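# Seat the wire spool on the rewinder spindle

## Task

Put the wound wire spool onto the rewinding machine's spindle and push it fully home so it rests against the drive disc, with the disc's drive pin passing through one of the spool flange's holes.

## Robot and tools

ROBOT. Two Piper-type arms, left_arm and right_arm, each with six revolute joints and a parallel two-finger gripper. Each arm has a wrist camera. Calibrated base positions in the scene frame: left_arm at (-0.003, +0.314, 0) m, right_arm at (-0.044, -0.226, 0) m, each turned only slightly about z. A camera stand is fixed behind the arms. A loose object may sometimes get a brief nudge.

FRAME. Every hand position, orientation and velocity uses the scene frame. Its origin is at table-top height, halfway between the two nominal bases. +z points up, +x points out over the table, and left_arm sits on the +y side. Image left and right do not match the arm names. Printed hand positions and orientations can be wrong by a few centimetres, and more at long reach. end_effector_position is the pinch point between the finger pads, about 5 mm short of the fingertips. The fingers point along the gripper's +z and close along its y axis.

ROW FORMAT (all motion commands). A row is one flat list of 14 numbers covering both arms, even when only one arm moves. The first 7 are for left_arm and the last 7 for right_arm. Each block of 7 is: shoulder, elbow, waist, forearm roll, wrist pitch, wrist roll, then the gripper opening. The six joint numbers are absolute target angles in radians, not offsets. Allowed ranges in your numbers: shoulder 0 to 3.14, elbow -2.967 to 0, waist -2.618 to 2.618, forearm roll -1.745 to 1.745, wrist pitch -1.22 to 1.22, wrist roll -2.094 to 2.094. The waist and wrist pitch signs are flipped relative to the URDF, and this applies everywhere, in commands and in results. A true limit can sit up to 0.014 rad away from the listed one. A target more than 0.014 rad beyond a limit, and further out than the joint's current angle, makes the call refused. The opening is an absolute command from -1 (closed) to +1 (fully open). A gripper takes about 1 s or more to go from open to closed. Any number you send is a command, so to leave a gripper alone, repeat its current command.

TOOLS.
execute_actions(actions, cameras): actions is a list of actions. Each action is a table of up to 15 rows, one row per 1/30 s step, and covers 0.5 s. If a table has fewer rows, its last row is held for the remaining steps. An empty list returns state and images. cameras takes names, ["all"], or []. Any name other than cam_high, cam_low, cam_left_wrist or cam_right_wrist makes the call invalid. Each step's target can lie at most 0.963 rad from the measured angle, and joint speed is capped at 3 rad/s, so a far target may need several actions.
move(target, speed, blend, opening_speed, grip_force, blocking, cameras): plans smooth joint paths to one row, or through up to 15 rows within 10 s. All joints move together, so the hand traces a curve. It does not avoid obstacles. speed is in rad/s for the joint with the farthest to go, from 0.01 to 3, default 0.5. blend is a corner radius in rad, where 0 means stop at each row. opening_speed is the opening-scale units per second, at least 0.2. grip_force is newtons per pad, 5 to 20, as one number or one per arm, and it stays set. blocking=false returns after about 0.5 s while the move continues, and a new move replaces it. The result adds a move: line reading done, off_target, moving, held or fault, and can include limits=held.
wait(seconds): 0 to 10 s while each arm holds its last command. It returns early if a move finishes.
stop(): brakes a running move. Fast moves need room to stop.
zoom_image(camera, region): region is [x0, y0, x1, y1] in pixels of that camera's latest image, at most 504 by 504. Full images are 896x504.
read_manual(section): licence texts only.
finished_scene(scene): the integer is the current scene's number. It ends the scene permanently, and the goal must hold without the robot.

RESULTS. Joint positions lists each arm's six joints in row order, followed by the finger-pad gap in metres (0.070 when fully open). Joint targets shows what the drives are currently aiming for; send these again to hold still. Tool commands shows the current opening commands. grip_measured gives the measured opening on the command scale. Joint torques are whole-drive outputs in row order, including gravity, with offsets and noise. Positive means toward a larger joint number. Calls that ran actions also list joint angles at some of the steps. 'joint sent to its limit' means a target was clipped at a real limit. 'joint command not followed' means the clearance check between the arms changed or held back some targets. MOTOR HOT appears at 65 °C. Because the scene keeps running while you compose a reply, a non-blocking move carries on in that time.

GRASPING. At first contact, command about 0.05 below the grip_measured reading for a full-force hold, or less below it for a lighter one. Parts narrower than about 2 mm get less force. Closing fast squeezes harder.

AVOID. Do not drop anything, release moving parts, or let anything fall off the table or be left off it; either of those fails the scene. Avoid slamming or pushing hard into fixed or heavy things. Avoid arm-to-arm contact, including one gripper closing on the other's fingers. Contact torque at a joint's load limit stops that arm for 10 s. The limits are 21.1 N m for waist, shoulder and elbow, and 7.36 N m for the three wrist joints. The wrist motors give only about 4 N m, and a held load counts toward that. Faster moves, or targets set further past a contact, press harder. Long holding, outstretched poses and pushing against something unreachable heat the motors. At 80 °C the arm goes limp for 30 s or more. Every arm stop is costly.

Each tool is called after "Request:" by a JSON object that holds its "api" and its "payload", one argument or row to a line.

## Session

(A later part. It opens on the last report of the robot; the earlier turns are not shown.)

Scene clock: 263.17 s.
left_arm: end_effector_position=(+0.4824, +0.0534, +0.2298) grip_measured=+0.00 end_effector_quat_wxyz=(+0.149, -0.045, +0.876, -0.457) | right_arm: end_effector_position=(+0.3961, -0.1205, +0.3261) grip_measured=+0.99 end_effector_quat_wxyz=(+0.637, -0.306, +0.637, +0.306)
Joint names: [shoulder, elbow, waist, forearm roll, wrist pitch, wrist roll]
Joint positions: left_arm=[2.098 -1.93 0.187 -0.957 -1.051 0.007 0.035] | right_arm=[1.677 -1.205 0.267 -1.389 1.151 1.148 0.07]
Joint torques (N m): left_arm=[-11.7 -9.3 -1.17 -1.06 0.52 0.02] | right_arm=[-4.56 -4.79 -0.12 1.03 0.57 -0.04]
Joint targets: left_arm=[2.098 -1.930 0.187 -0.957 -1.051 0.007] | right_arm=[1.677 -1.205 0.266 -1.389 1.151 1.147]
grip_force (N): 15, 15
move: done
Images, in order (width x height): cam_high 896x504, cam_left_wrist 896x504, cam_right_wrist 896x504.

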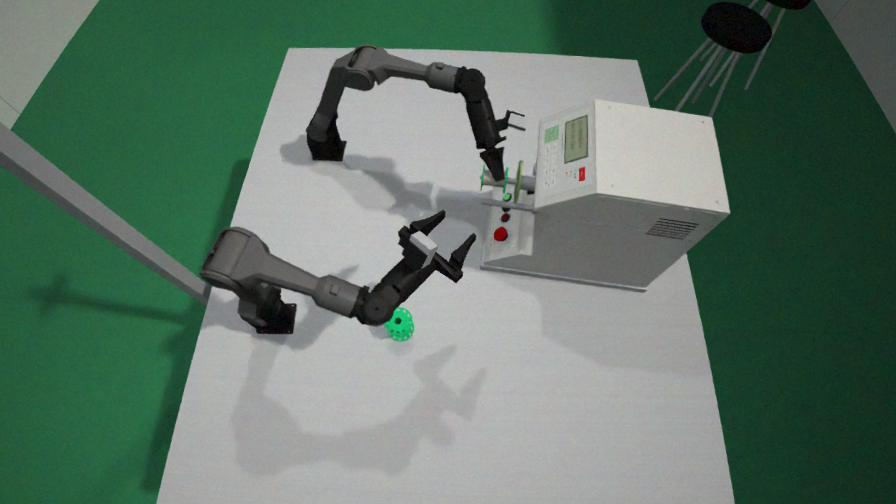

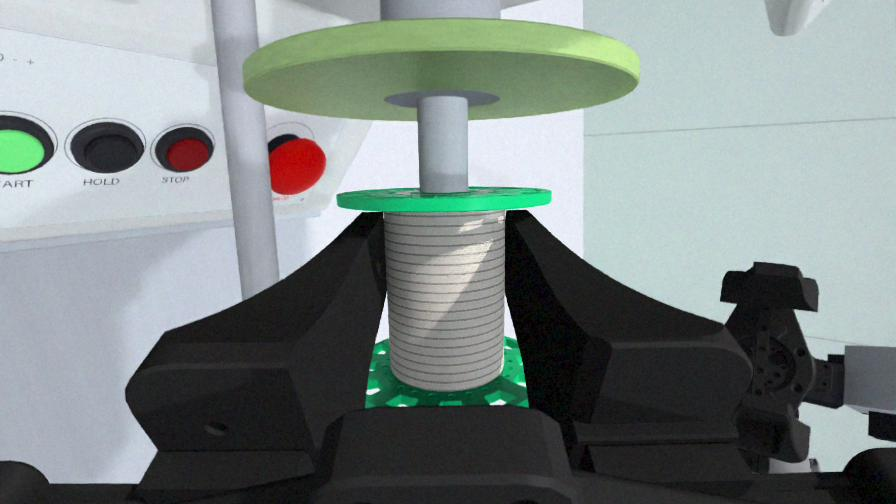

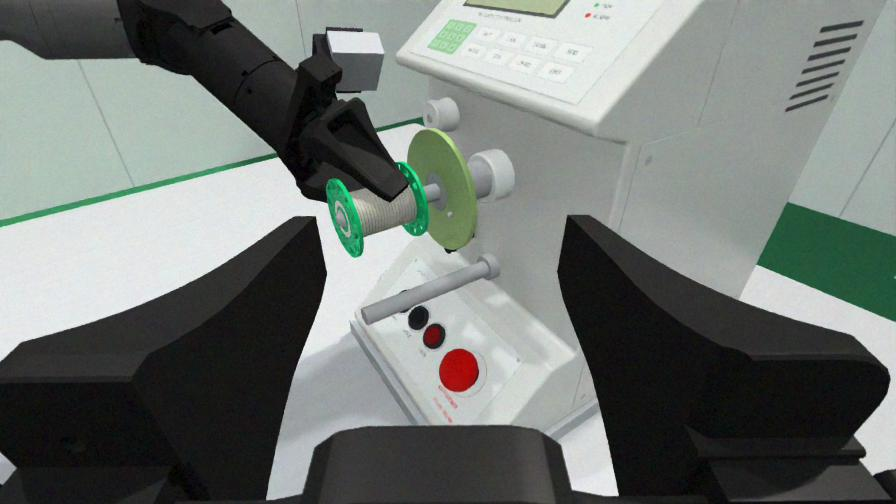

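Request:
{"api": "move", "payload": {
  "target": [
    [2.0960,-1.8895,0.1722,-1.0363,-1.0446,0.0606,-0.25,1.6771,-1.2052,0.266,-1.389,1.151,1.1471,1],
    [2.0959,-1.8515,0.1589,-1.1151,-1.0425,0.1138,-0.25,1.6771,-1.2052,0.266,-1.389,1.151,1.1471,1],
    [2.0979,-1.8157,0.1468,-1.1931,-1.0450,0.1665,-0.25,1.6771,-1.2052,0.266,-1.389,1.151,1.1471,1],
    [2.1018,-1.7820,0.1359,-1.2703,-1.0522,0.2188,-0.25,1.6771,-1.2052,0.266,-1.389,1.151,1.1471,1]
  ],
  "speed": 0.12,
  "blend": [0.01, 0.01, 0.01, 0],
  "cameras": ["cam_left_wrist", "cam_right_wrist", "cam_high"]
}}

Request:
{"api": "zoom_image", "payload": {
  "camera": "cam_right_wrist",
  "region": [394, 170, 464, 250]
}}

Request:
{"api": "zoom_image", "payload": {
  "camera": "cam_right_wrist",
  "region": [310, 140, 480, 275]
}}

Request:
{"api": "zoom_image", "payload": {
  "camera": "cam_left_wrist",
  "region": [320, 0, 570, 220]
}}

Scene clock: 299.37 s.
left_arm: end_effector_position=(+0.4822, +0.0533, +0.2302) grip_measured=+0.00 end_effector_quat_wxyz=(+0.133, -0.067, +0.823, -0.548) | right_arm: end_effector_position=(+0.3960, -0.1201, +0.3261) grip_measured=+0.99 end_effector_quat_wxyz=(+0.637, -0.306, +0.637, +0.307)
Joint names: [shoulder, elbow, waist, forearm roll, wrist pitch, wrist roll]
Joint positions: left_arm=[2.101 -1.782 0.136 -1.271 -1.052 0.219 0.035] | right_arm=[1.677 -1.205 0.266 -1.389 1.151 1.148 0.07]
Joint torques (N m): left_arm=[-10.88 -7.61 -1.6 -0.96 0.24 0.02] | right_arm=[-3.54 -6.57 -0.1 0.94 0.38 -0.03]
Joint targets: left_arm=[2.102 -1.782 0.136 -1.270 -1.052 0.219] | right_arm=[1.677 -1.205 0.266 -1.389 1.151 1.147]
grip_force (N): 15, 15
move: done
Images, in order (width x height): cam_high 896x504, cam_left_wrist 896x504, cam_right_wrist 896x504.

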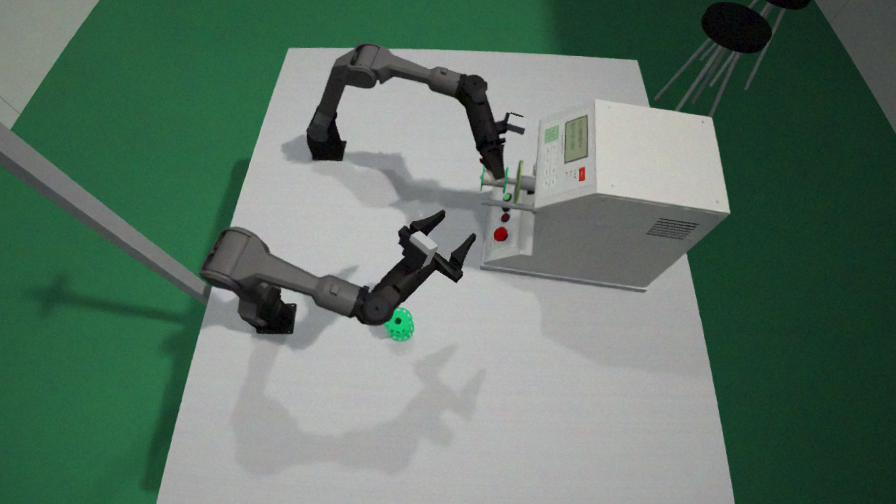

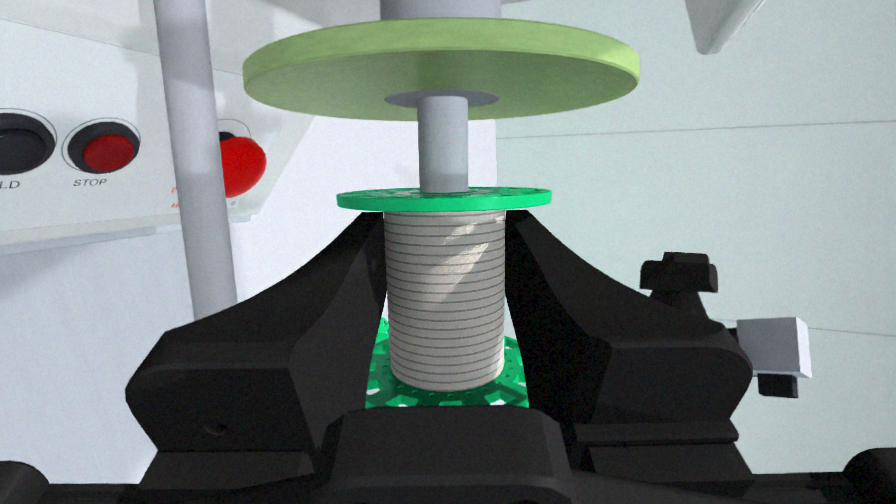

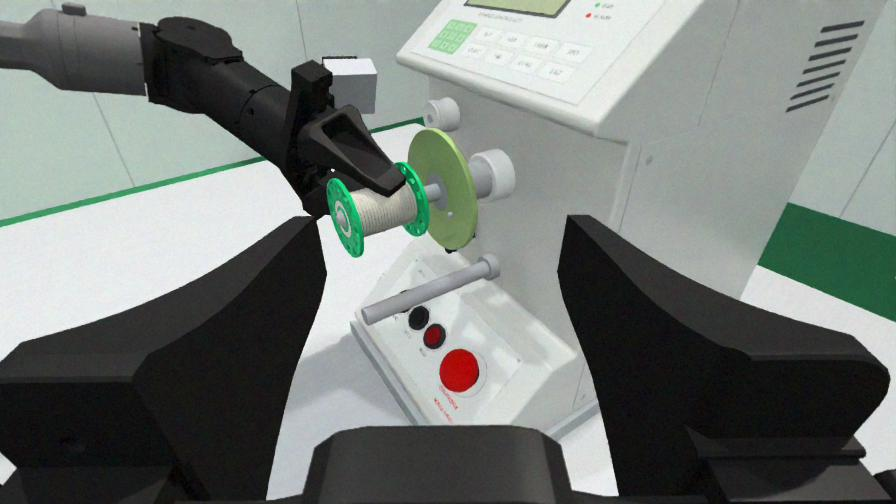

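Scaled by 6.300 from the camera's 896x504 image, which has a finer 1280x720 frame.

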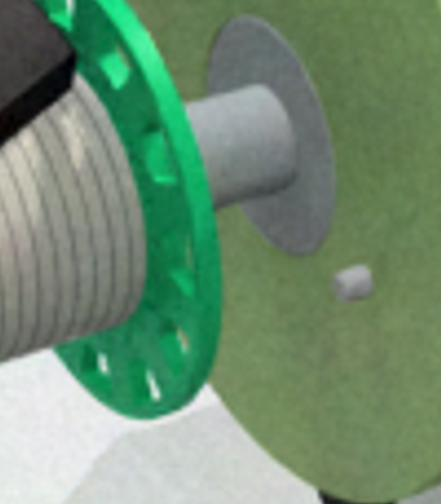

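Scaled by 2.965 from the camera's 896x504 image, which has a finer 1280x720 frame.

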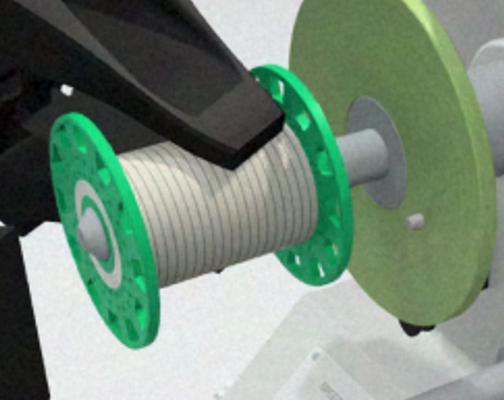

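Scaled by 2.016 from the camera's 896x504 image, which has a finer 1280x720 frame.

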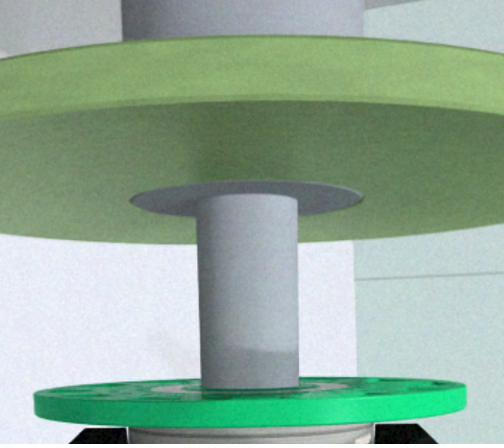

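Request:
{"api": "move", "payload": {
  "target": [2.1641,-1.8894,0.1346,-1.2462,-1.0673,0.1700,-0.25,1.6771,-1.2052,0.266,-1.389,1.151,1.1471,1],
  "speed": 0.08,
  "cameras": ["cam_left_wrist", "cam_right_wrist", "cam_high", "cam_low"]
}}

Request:
{"api": "zoom_image", "payload": {
  "camera": "cam_right_wrist",
  "region": [404, 165, 474, 245]
}}

Request:
{"api": "zoom_image", "payload": {
  "camera": "cam_left_wrist",
  "region": [320, 0, 570, 220]
}}

Request:
{"api": "zoom_image", "payload": {
  "camera": "cam_high",
  "region": [464, 100, 564, 200]
}}

Scene clock: 304.93 s.
left_arm: end_effector_position=(+0.4972, +0.0514, +0.2298) grip_measured=+0.00 end_effector_quat_wxyz=(+0.133, -0.067, +0.823, -0.548) | right_arm: end_effector_position=(+0.3960, -0.1201, +0.3261) grip_measured=+0.99 end_effector_quat_wxyz=(+0.637, -0.306, +0.637, +0.307)
Joint names: [shoulder, elbow, waist, forearm roll, wrist pitch, wrist roll]
Joint positions: left_arm=[2.164 -1.89 0.135 -1.247 -1.067 0.171 0.035] | right_arm=[1.677 -1.205 0.266 -1.389 1.151 1.148 0.07]
Joint torques (N m): left_arm=[-11.82 -8.89 -3.51 -1.06 0.55 0.05] | right_arm=[-3.54 -6.57 -0.02 0.94 0.39 -0.02]
Joint targets: left_arm=[2.164 -1.889 0.135 -1.246 -1.067 0.170] | right_arm=[1.677 -1.205 0.266 -1.389 1.151 1.147]
grip_force (N): 15, 15
move: done

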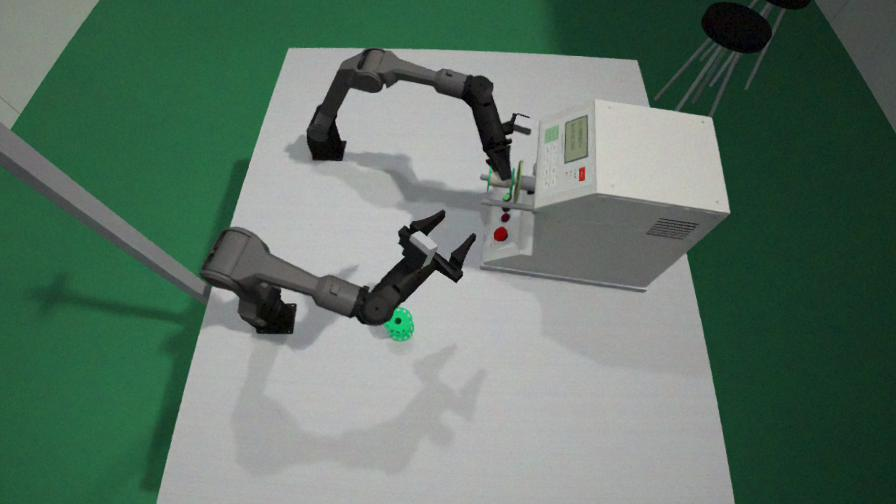

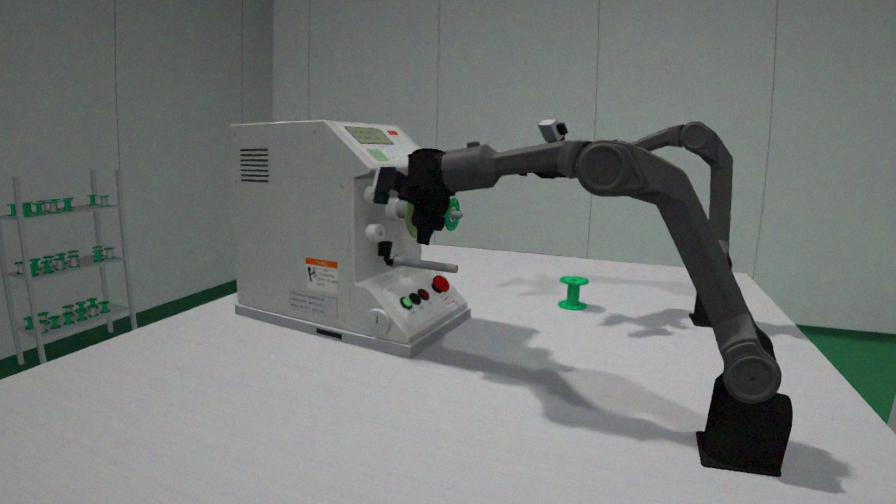

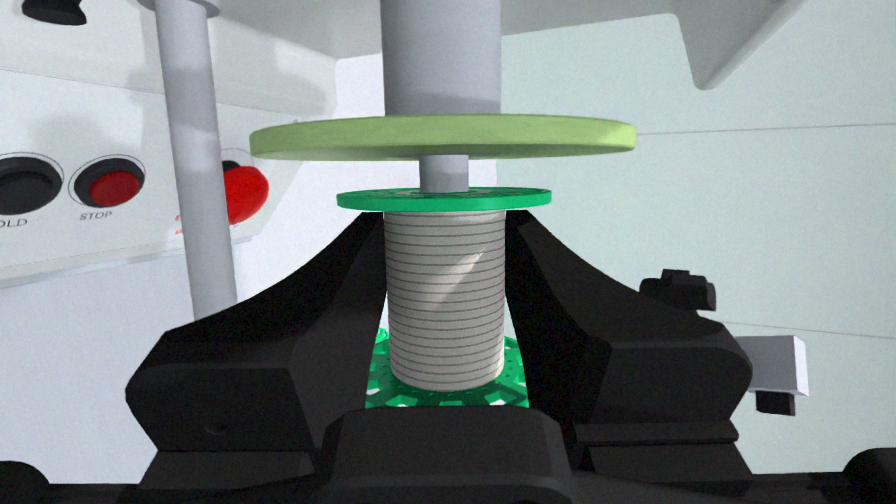

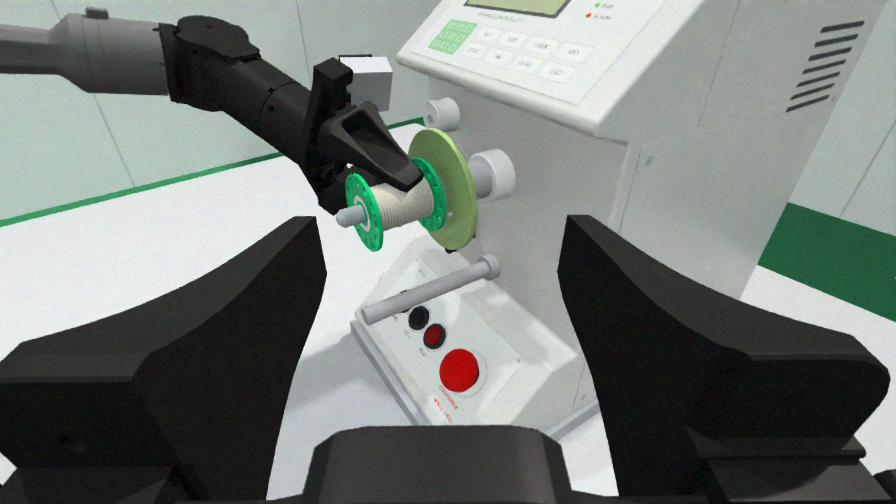

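Scaled by 6.300 from the camera's 896x504 image, which has a finer 1280x720 frame.

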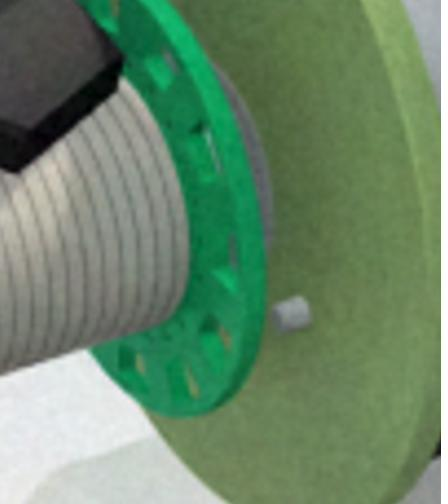

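Scaled by 2.016 from the camera's 896x504 image, which has a finer 1280x720 frame.

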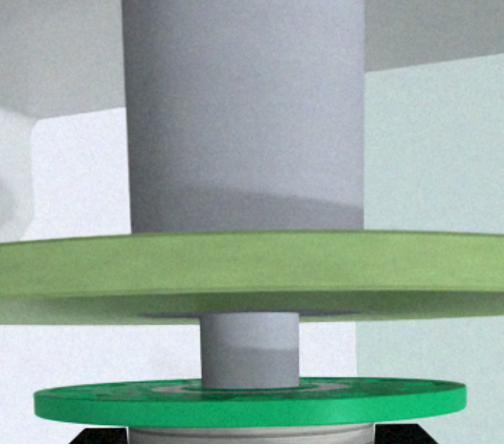

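Scaled by 5.040 from the camera's 896x504 image, which has a finer 1280x720 frame.

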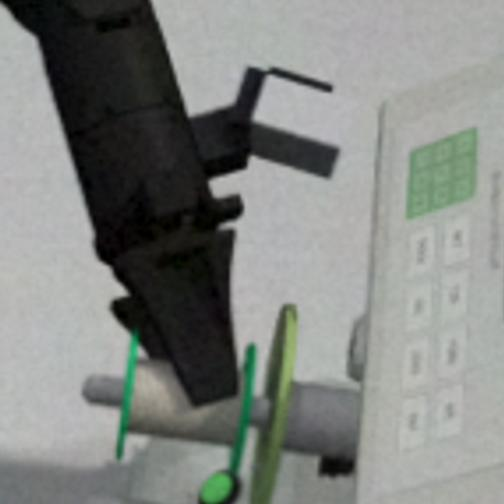

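Request:
{"api": "move", "payload": {
  "target": [2.1862,-1.9285,0.1350,-1.2373,-1.0724,0.1515,-0.25,1.6771,-1.2052,0.266,-1.389,1.151,1.1471,1],
  "speed": 0.06,
  "cameras": ["cam_left_wrist", "cam_right_wrist", "cam_high"]
}}

Request:
{"api": "zoom_image", "payload": {
  "camera": "cam_right_wrist",
  "region": [404, 165, 474, 245]
}}

Request:
{"api": "zoom_image", "payload": {
  "camera": "cam_left_wrist",
  "region": [320, 0, 570, 220]
}}

Request:
{"api": "zoom_image", "payload": {
  "camera": "cam_high",
  "region": [464, 100, 564, 200]
}}

Scene clock: 312.93 s.
left_arm: end_effector_position=(+0.5023, +0.0512, +0.2296) grip_measured=+0.00 end_effector_quat_wxyz=(+0.133, -0.067, +0.823, -0.548) | right_arm: end_effector_position=(+0.3960, -0.1201, +0.3261) grip_measured=+0.99 end_effector_quat_wxyz=(+0.637, -0.306, +0.637, +0.307)
Joint names: [shoulder, elbow, waist, forearm roll, wrist pitch, wrist roll]
Joint positions: left_arm=[2.186 -1.929 0.134 -1.237 -1.072 0.152 0.035] | right_arm=[1.677 -1.205 0.266 -1.389 1.151 1.148 0.07]
Joint torques (N m): left_arm=[-12.21 -9.68 -2.52 -1.15 0.69 0.01] | right_arm=[-3.55 -6.57 -0.04 0.94 0.39 -0.02]
Joint targets: left_arm=[2.186 -1.929 0.135 -1.237 -1.072 0.151] | right_arm=[1.677 -1.205 0.266 -1.389 1.151 1.147]
grip_force (N): 15, 15
move: done
Images, in order (width x height): cam_high 896x504, cam_left_wrist 896x504, cam_right_wrist 896x504.

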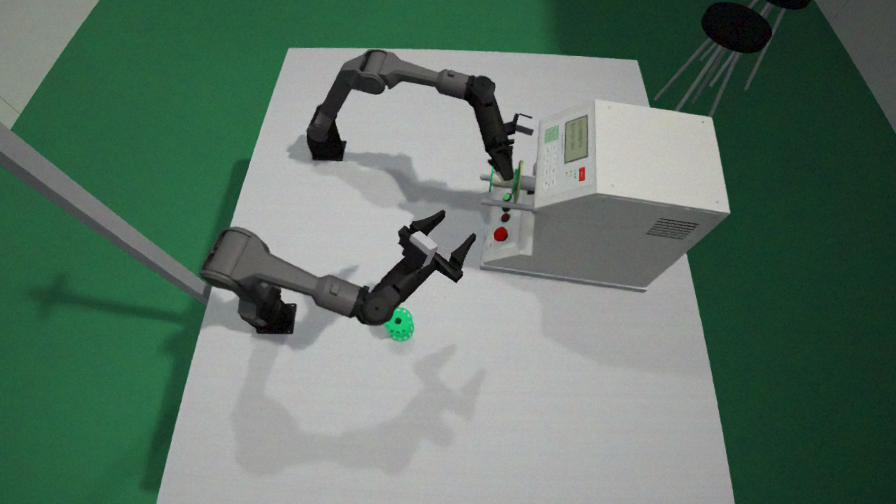

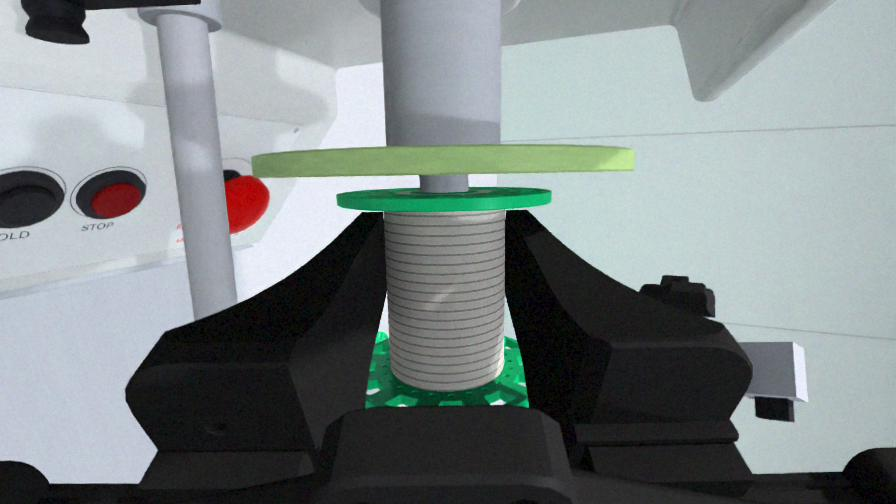

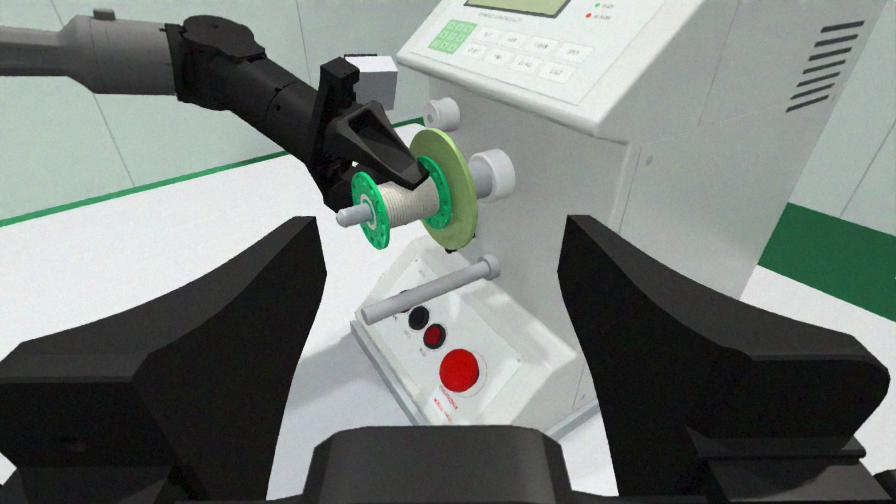

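Scaled by 6.300 from the camera's 896x504 image, which has a finer 1280x720 frame.

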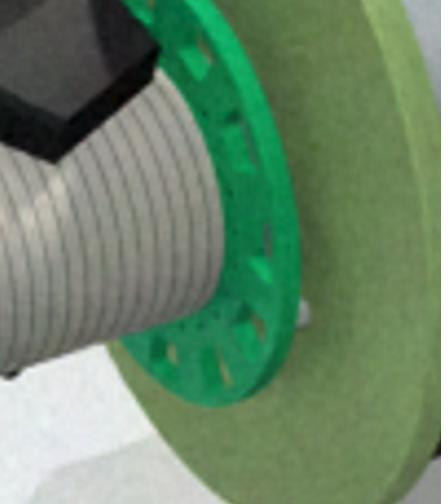

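Scaled by 2.016 from the camera's 896x504 image, which has a finer 1280x720 frame.

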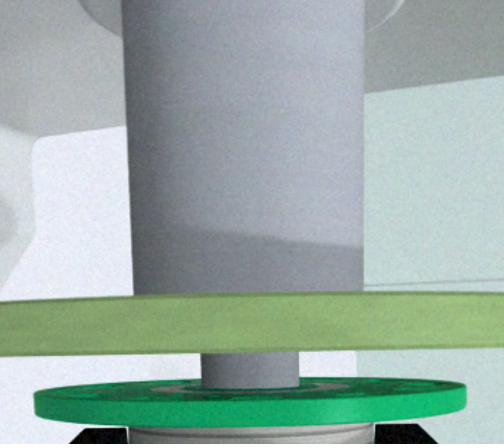

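Scaled by 5.040 from the camera's 896x504 image, which has a finer 1280x720 frame.

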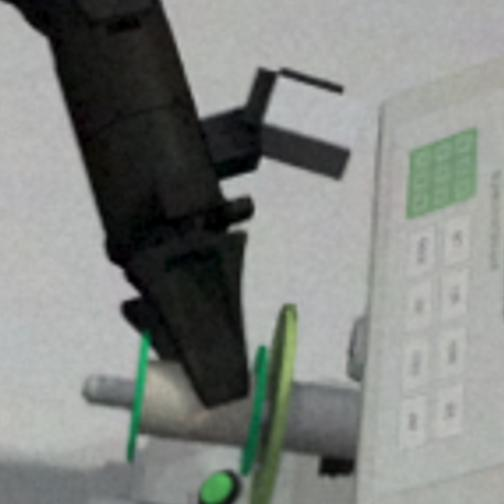

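Request:
{"api": "zoom_image", "payload": {
  "camera": "cam_right_wrist",
  "region": [434, 196, 464, 230]
}}

Request:
{"api": "zoom_image", "payload": {
  "camera": "cam_right_wrist",
  "region": [424, 160, 464, 230]
}}

Scaled by 14.824 from the camera's 896x504 image, which has a finer 1280x720 frame.

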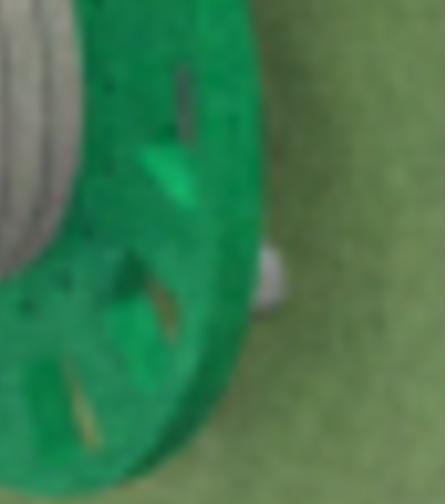

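Scaled by 7.200 from the camera's 896x504 image, which has a finer 1280x720 frame.

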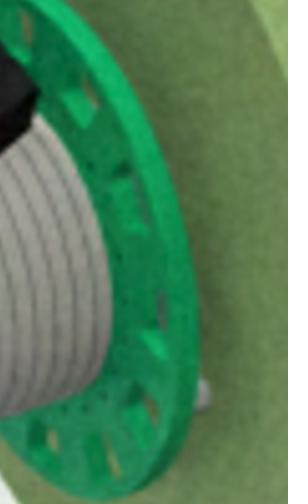

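Request:
{"api": "move", "payload": {
  "target": [2.1998,-1.9528,0.1341,-1.2319,-1.0756,0.1403,-0.25,1.6771,-1.2052,0.266,-1.389,1.151,1.1471,1],
  "speed": 0.04,
  "cameras": ["cam_left_wrist", "cam_right_wrist"]
}}

Request:
{"api": "zoom_image", "payload": {
  "camera": "cam_right_wrist",
  "region": [424, 160, 474, 240]
}}

Request:
{"api": "zoom_image", "payload": {
  "camera": "cam_left_wrist",
  "region": [320, 100, 570, 220]
}}

Scene clock: 320.93 s.
left_arm: end_effector_position=(+0.5054, +0.0507, +0.2298) grip_measured=+0.00 end_effector_quat_wxyz=(+0.134, -0.067, +0.823, -0.548) | right_arm: end_effector_position=(+0.3960, -0.1201, +0.3261) grip_measured=+0.99 end_effector_quat_wxyz=(+0.637, -0.306, +0.637, +0.307)
Joint names: [shoulder, elbow, waist, forearm roll, wrist pitch, wrist roll]
Joint positions: left_arm=[2.2 -1.953 0.134 -1.232 -1.075 0.141 0.035] | right_arm=[1.677 -1.205 0.266 -1.389 1.151 1.148 0.07]
Joint torques (N m): left_arm=[-12.12 -9.72 -1.13 -1.42 0.26 -0.01] | right_arm=[-3.54 -6.56 -0.03 0.94 0.39 -0.02]
Joint targets: left_arm=[2.200 -1.953 0.134 -1.232 -1.076 0.140] | right_arm=[1.677 -1.205 0.266 -1.389 1.151 1.147]
grip_force (N): 15, 15
move: done
Images, in order (width x height): cam_left_wrist 896x504, cam_right_wrist 896x504.

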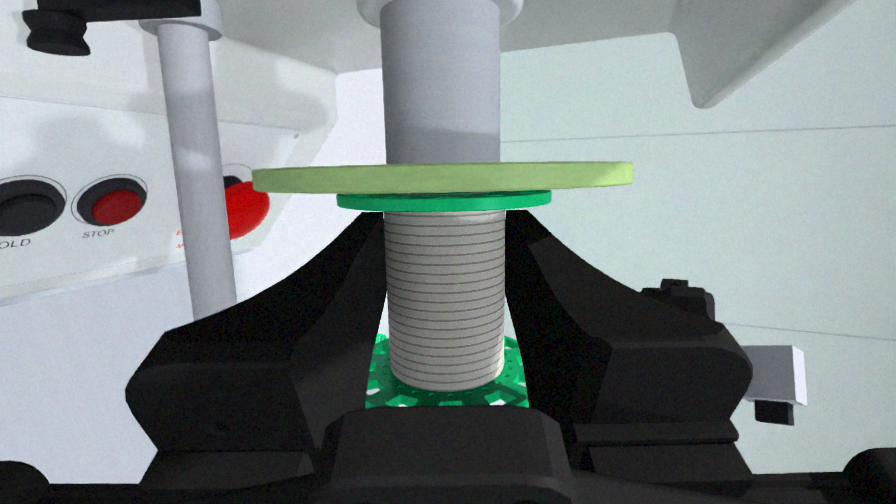

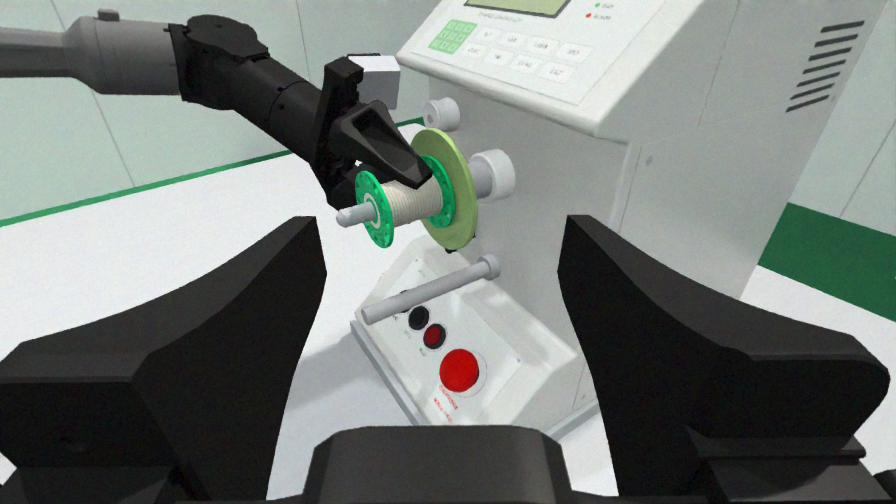

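Scaled by 6.300 from the camera's 896x504 image, which has a finer 1280x720 frame.

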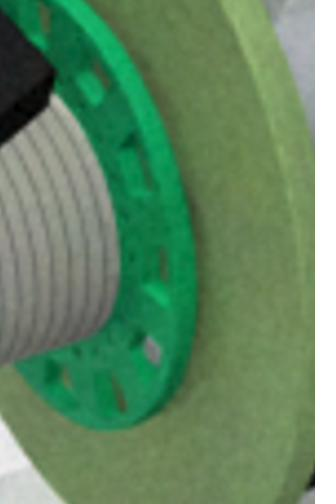

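Scaled by 2.016 from the camera's 896x504 image, which has a finer 1280x720 frame.

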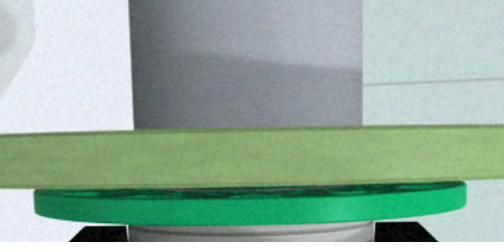

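Request:
{"api": "move", "payload": {
  "target": [2.2091,-1.9694,0.1339,-1.2283,-1.0778,0.1327,-0.25,1.6771,-1.2052,0.266,-1.389,1.151,1.1471,1],
  "speed": 0.03,
  "cameras": ["cam_right_wrist","cam_left_wrist","cam_high"]
}}

Request:
{"api": "zoom_image", "payload": {
  "camera": "cam_right_wrist",
  "region": [424, 160, 474, 240]
}}

Request:
{"api": "zoom_image", "payload": {
  "camera": "cam_left_wrist",
  "region": [400, 60, 650, 260]
}}

Scene clock: 325.57 s.
left_arm: end_effector_position=(+0.5070, +0.0504, +0.2300) grip_measured=+0.00 end_effector_quat_wxyz=(+0.133, -0.067, +0.823, -0.548) | right_arm: end_effector_position=(+0.3960, -0.1201, +0.3261) grip_measured=+0.99 end_effector_quat_wxyz=(+0.637, -0.306, +0.637, +0.307)
Joint names: [shoulder, elbow, waist, forearm roll, wrist pitch, wrist roll]
Joint positions: left_arm=[2.208 -1.969 0.134 -1.228 -1.079 0.132 0.035] | right_arm=[1.677 -1.205 0.266 -1.389 1.151 1.148 0.07]
Joint torques (N m): left_arm=[-11.81 -10.37 -3.86 -1.26 1.05 0.13] | right_arm=[-3.56 -6.54 -0.03 0.95 0.38 -0.02]
Joint targets: left_arm=[2.209 -1.969 0.134 -1.228 -1.078 0.133] | right_arm=[1.677 -1.205 0.266 -1.389 1.151 1.147]
grip_force (N): 15, 15
move: done
Images, in order (width x height): cam_high 896x504, cam_left_wrist 896x504, cam_right_wrist 896x504.

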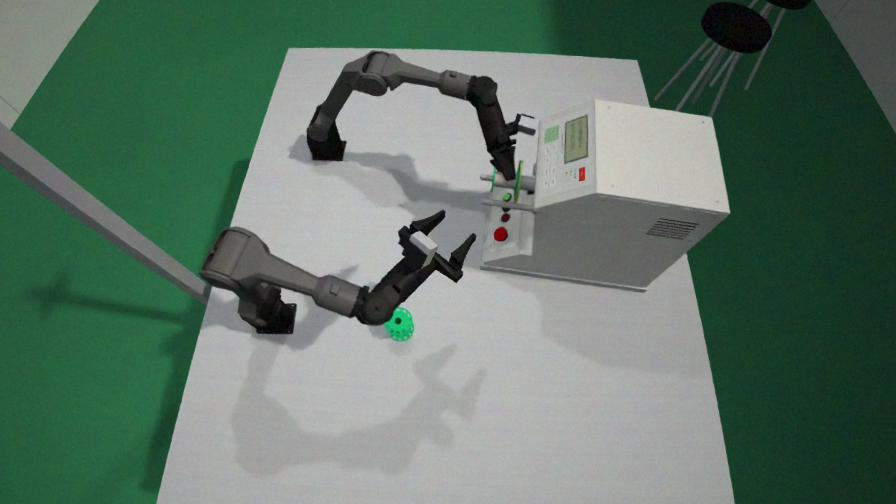

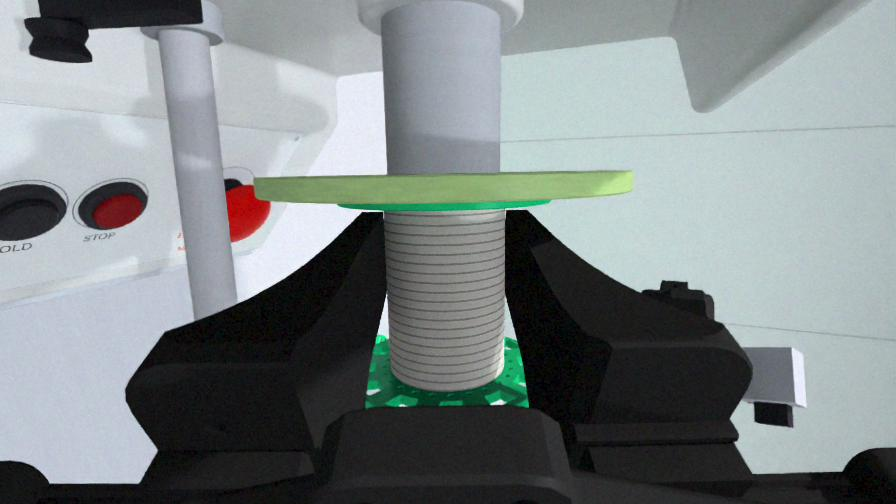

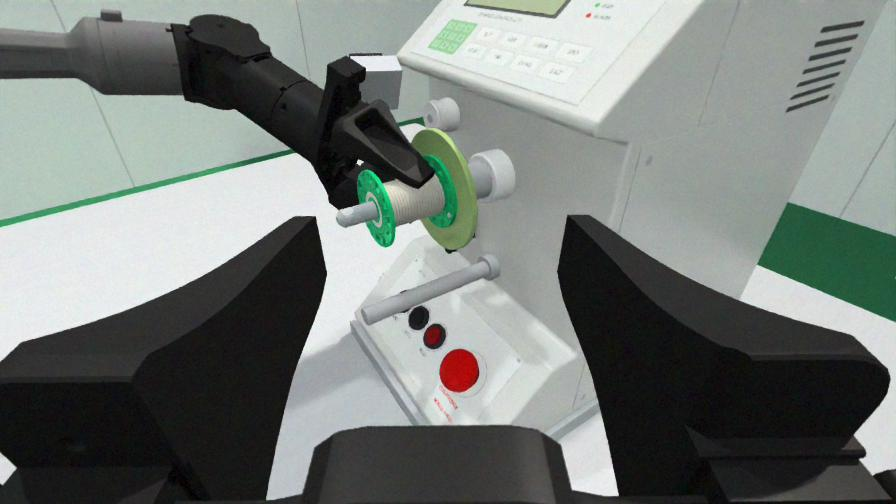

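Scaled by 6.300 from the camera's 896x504 image, which has a finer 1280x720 frame.

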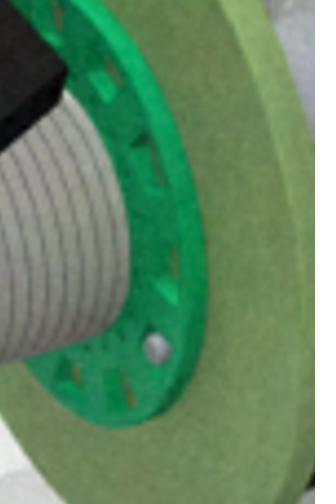

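Scaled by 2.016 from the camera's 896x504 image, which has a finer 1280x720 frame.

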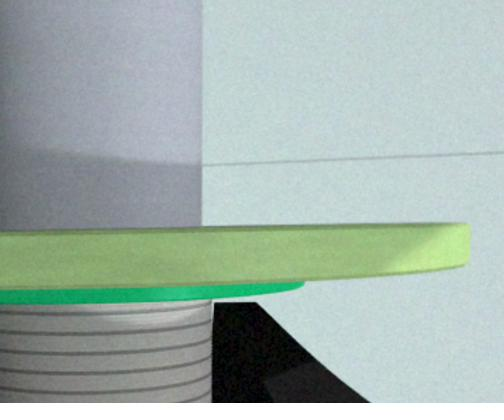

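Request:
{"api": "move", "payload": {
  "target": [2.2151,-1.9800,0.1338,-1.2260,-1.0792,0.1279,-0.25,1.6771,-1.2052,0.266,-1.389,1.151,1.1471,1],
  "speed": 0.03,
  "cameras": ["cam_right_wrist","cam_left_wrist"]
}}

Request:
{"api": "zoom_image", "payload": {
  "camera": "cam_right_wrist",
  "region": [424, 160, 474, 240]
}}

Request:
{"api": "zoom_image", "payload": {
  "camera": "cam_left_wrist",
  "region": [480, 140, 640, 240]
}}

Scene clock: 327.37 s.
left_arm: end_effector_position=(+0.5076, +0.0505, +0.2295) grip_measured=+0.00 end_effector_quat_wxyz=(+0.132, -0.066, +0.824, -0.547) | right_arm: end_effector_position=(+0.3960, -0.1201, +0.3261) grip_measured=+0.99 end_effector_quat_wxyz=(+0.637, -0.306, +0.637, +0.307)
Joint names: [shoulder, elbow, waist, forearm roll, wrist pitch, wrist roll]
Joint positions: left_arm=[2.214 -1.979 0.134 -1.225 -1.085 0.128 0.035] | right_arm=[1.677 -1.205 0.266 -1.389 1.151 1.148 0.07]
Joint torques (N m): left_arm=[-9.52 -13.47 -2.5 -2.45 3 0.23] | right_arm=[-3.56 -6.58 -0.06 0.95 0.39 -0.01]
Joint targets: left_arm=[2.215 -1.980 0.134 -1.226 -1.079 0.128] | right_arm=[1.677 -1.205 0.266 -1.389 1.151 1.147]
grip_force (N): 15, 15
move: done
Images, in order (width x height): cam_left_wrist 896x504, cam_right_wrist 896x504.

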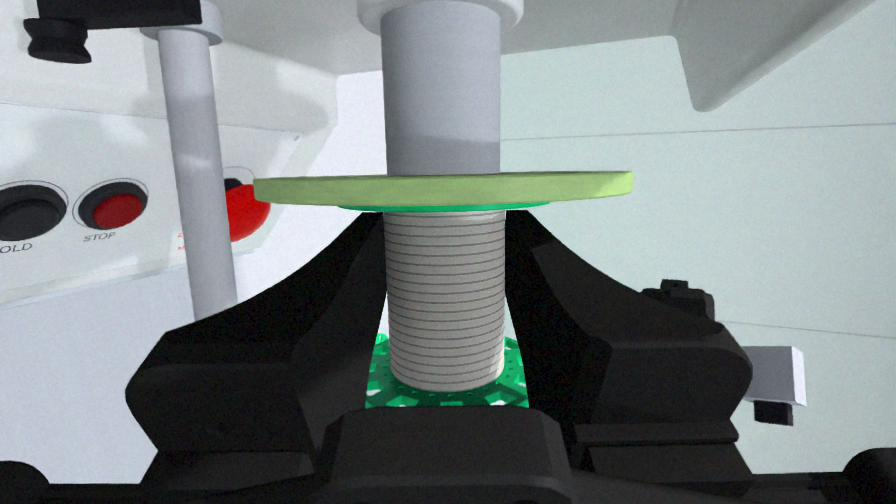

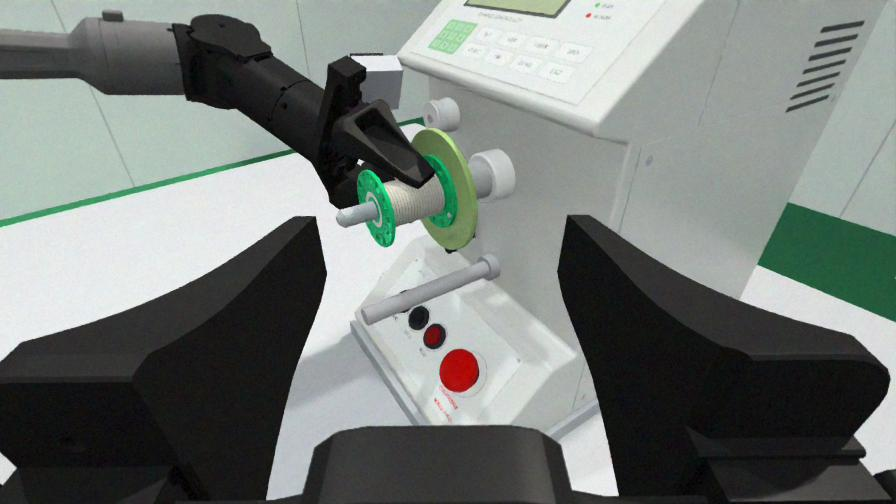

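Scaled by 6.300 from the camera's 896x504 image, which has a finer 1280x720 frame.

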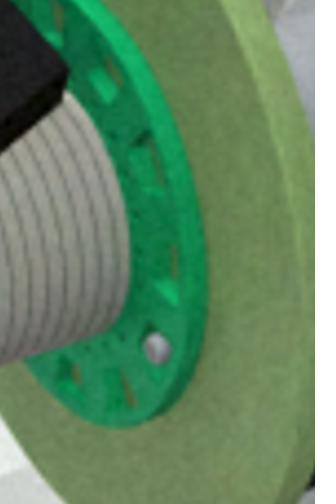

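Scaled by 3.150 from the camera's 896x504 image, which has a finer 1280x720 frame.

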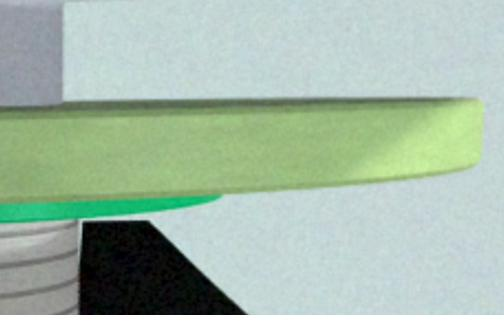

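Request:
{"api": "move", "payload": {
  "target": [2.2151,-1.9800,0.1338,-1.2260,-1.0792,0.1279,0.2,1.6771,-1.2052,0.266,-1.389,1.151,1.1471,1],
  "speed": 0.03,
  "opening_speed": 0.6,
  "cameras": ["cam_right_wrist","cam_left_wrist"]
}}

Request:
{"api": "zoom_image", "payload": {
  "camera": "cam_right_wrist",
  "region": [424, 160, 474, 240]
}}

Scene clock: 331.33 s.
left_arm: end_effector_position=(+0.5086, +0.0502, +0.2295) grip_measured=+0.20 end_effector_quat_wxyz=(+0.134, -0.067, +0.823, -0.548) | right_arm: end_effector_position=(+0.3960, -0.1201, +0.3261) grip_measured=+0.99 end_effector_quat_wxyz=(+0.637, -0.306, +0.637, +0.307)
Joint names: [shoulder, elbow, waist, forearm roll, wrist pitch, wrist roll]
Joint positions: left_arm=[2.215 -1.979 0.135 -1.227 -1.079 0.128 0.042] | right_arm=[1.677 -1.205 0.266 -1.389 1.151 1.148 0.07]
Joint torques (N m): left_arm=[-8.78 -15.94 -4.34 -1.92 2.28 0.12] | right_arm=[-3.55 -6.6 -0.05 0.94 0.38 -0.02]
Motor temperatures (°C): left_arm=[37 33 35 38 38 29] | right_arm=[39 33 29 35 37 28]
Joint targets: left_arm=[2.215 -1.980 0.134 -1.226 -1.079 0.128] | right_arm=[1.677 -1.205 0.266 -1.389 1.151 1.147]
grip_force (N): 15, 15
move: done
Images, in order (width x height): cam_left_wrist 896x504, cam_right_wrist 896x504.

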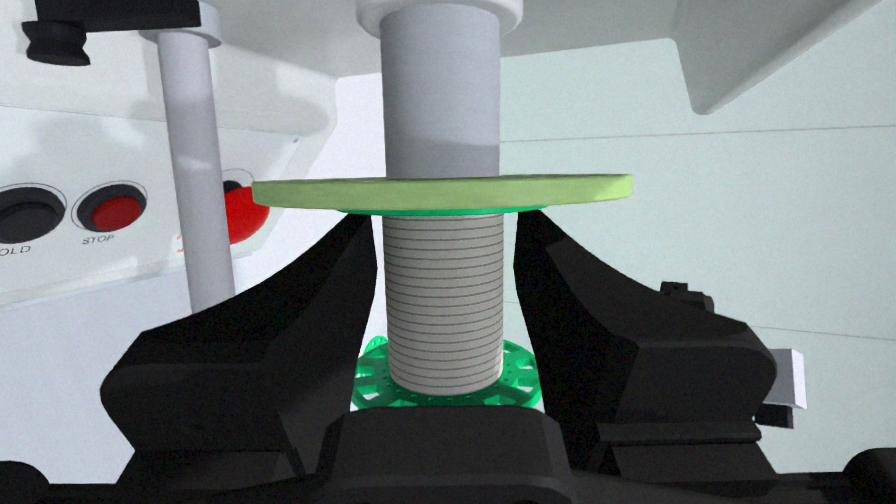

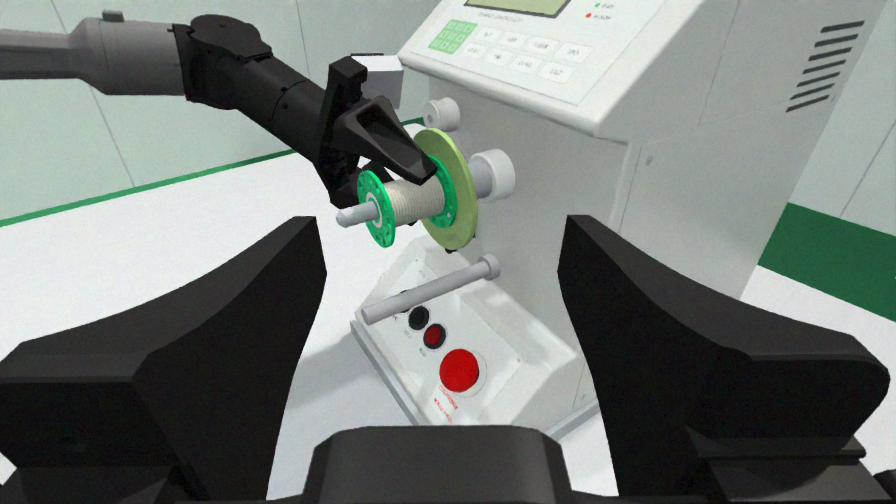

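Scaled by 6.300 from the camera's 896x504 image, which has a finer 1280x720 frame.

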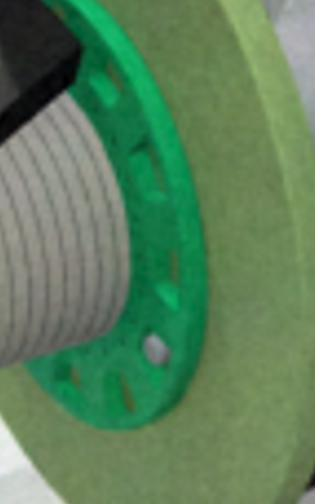

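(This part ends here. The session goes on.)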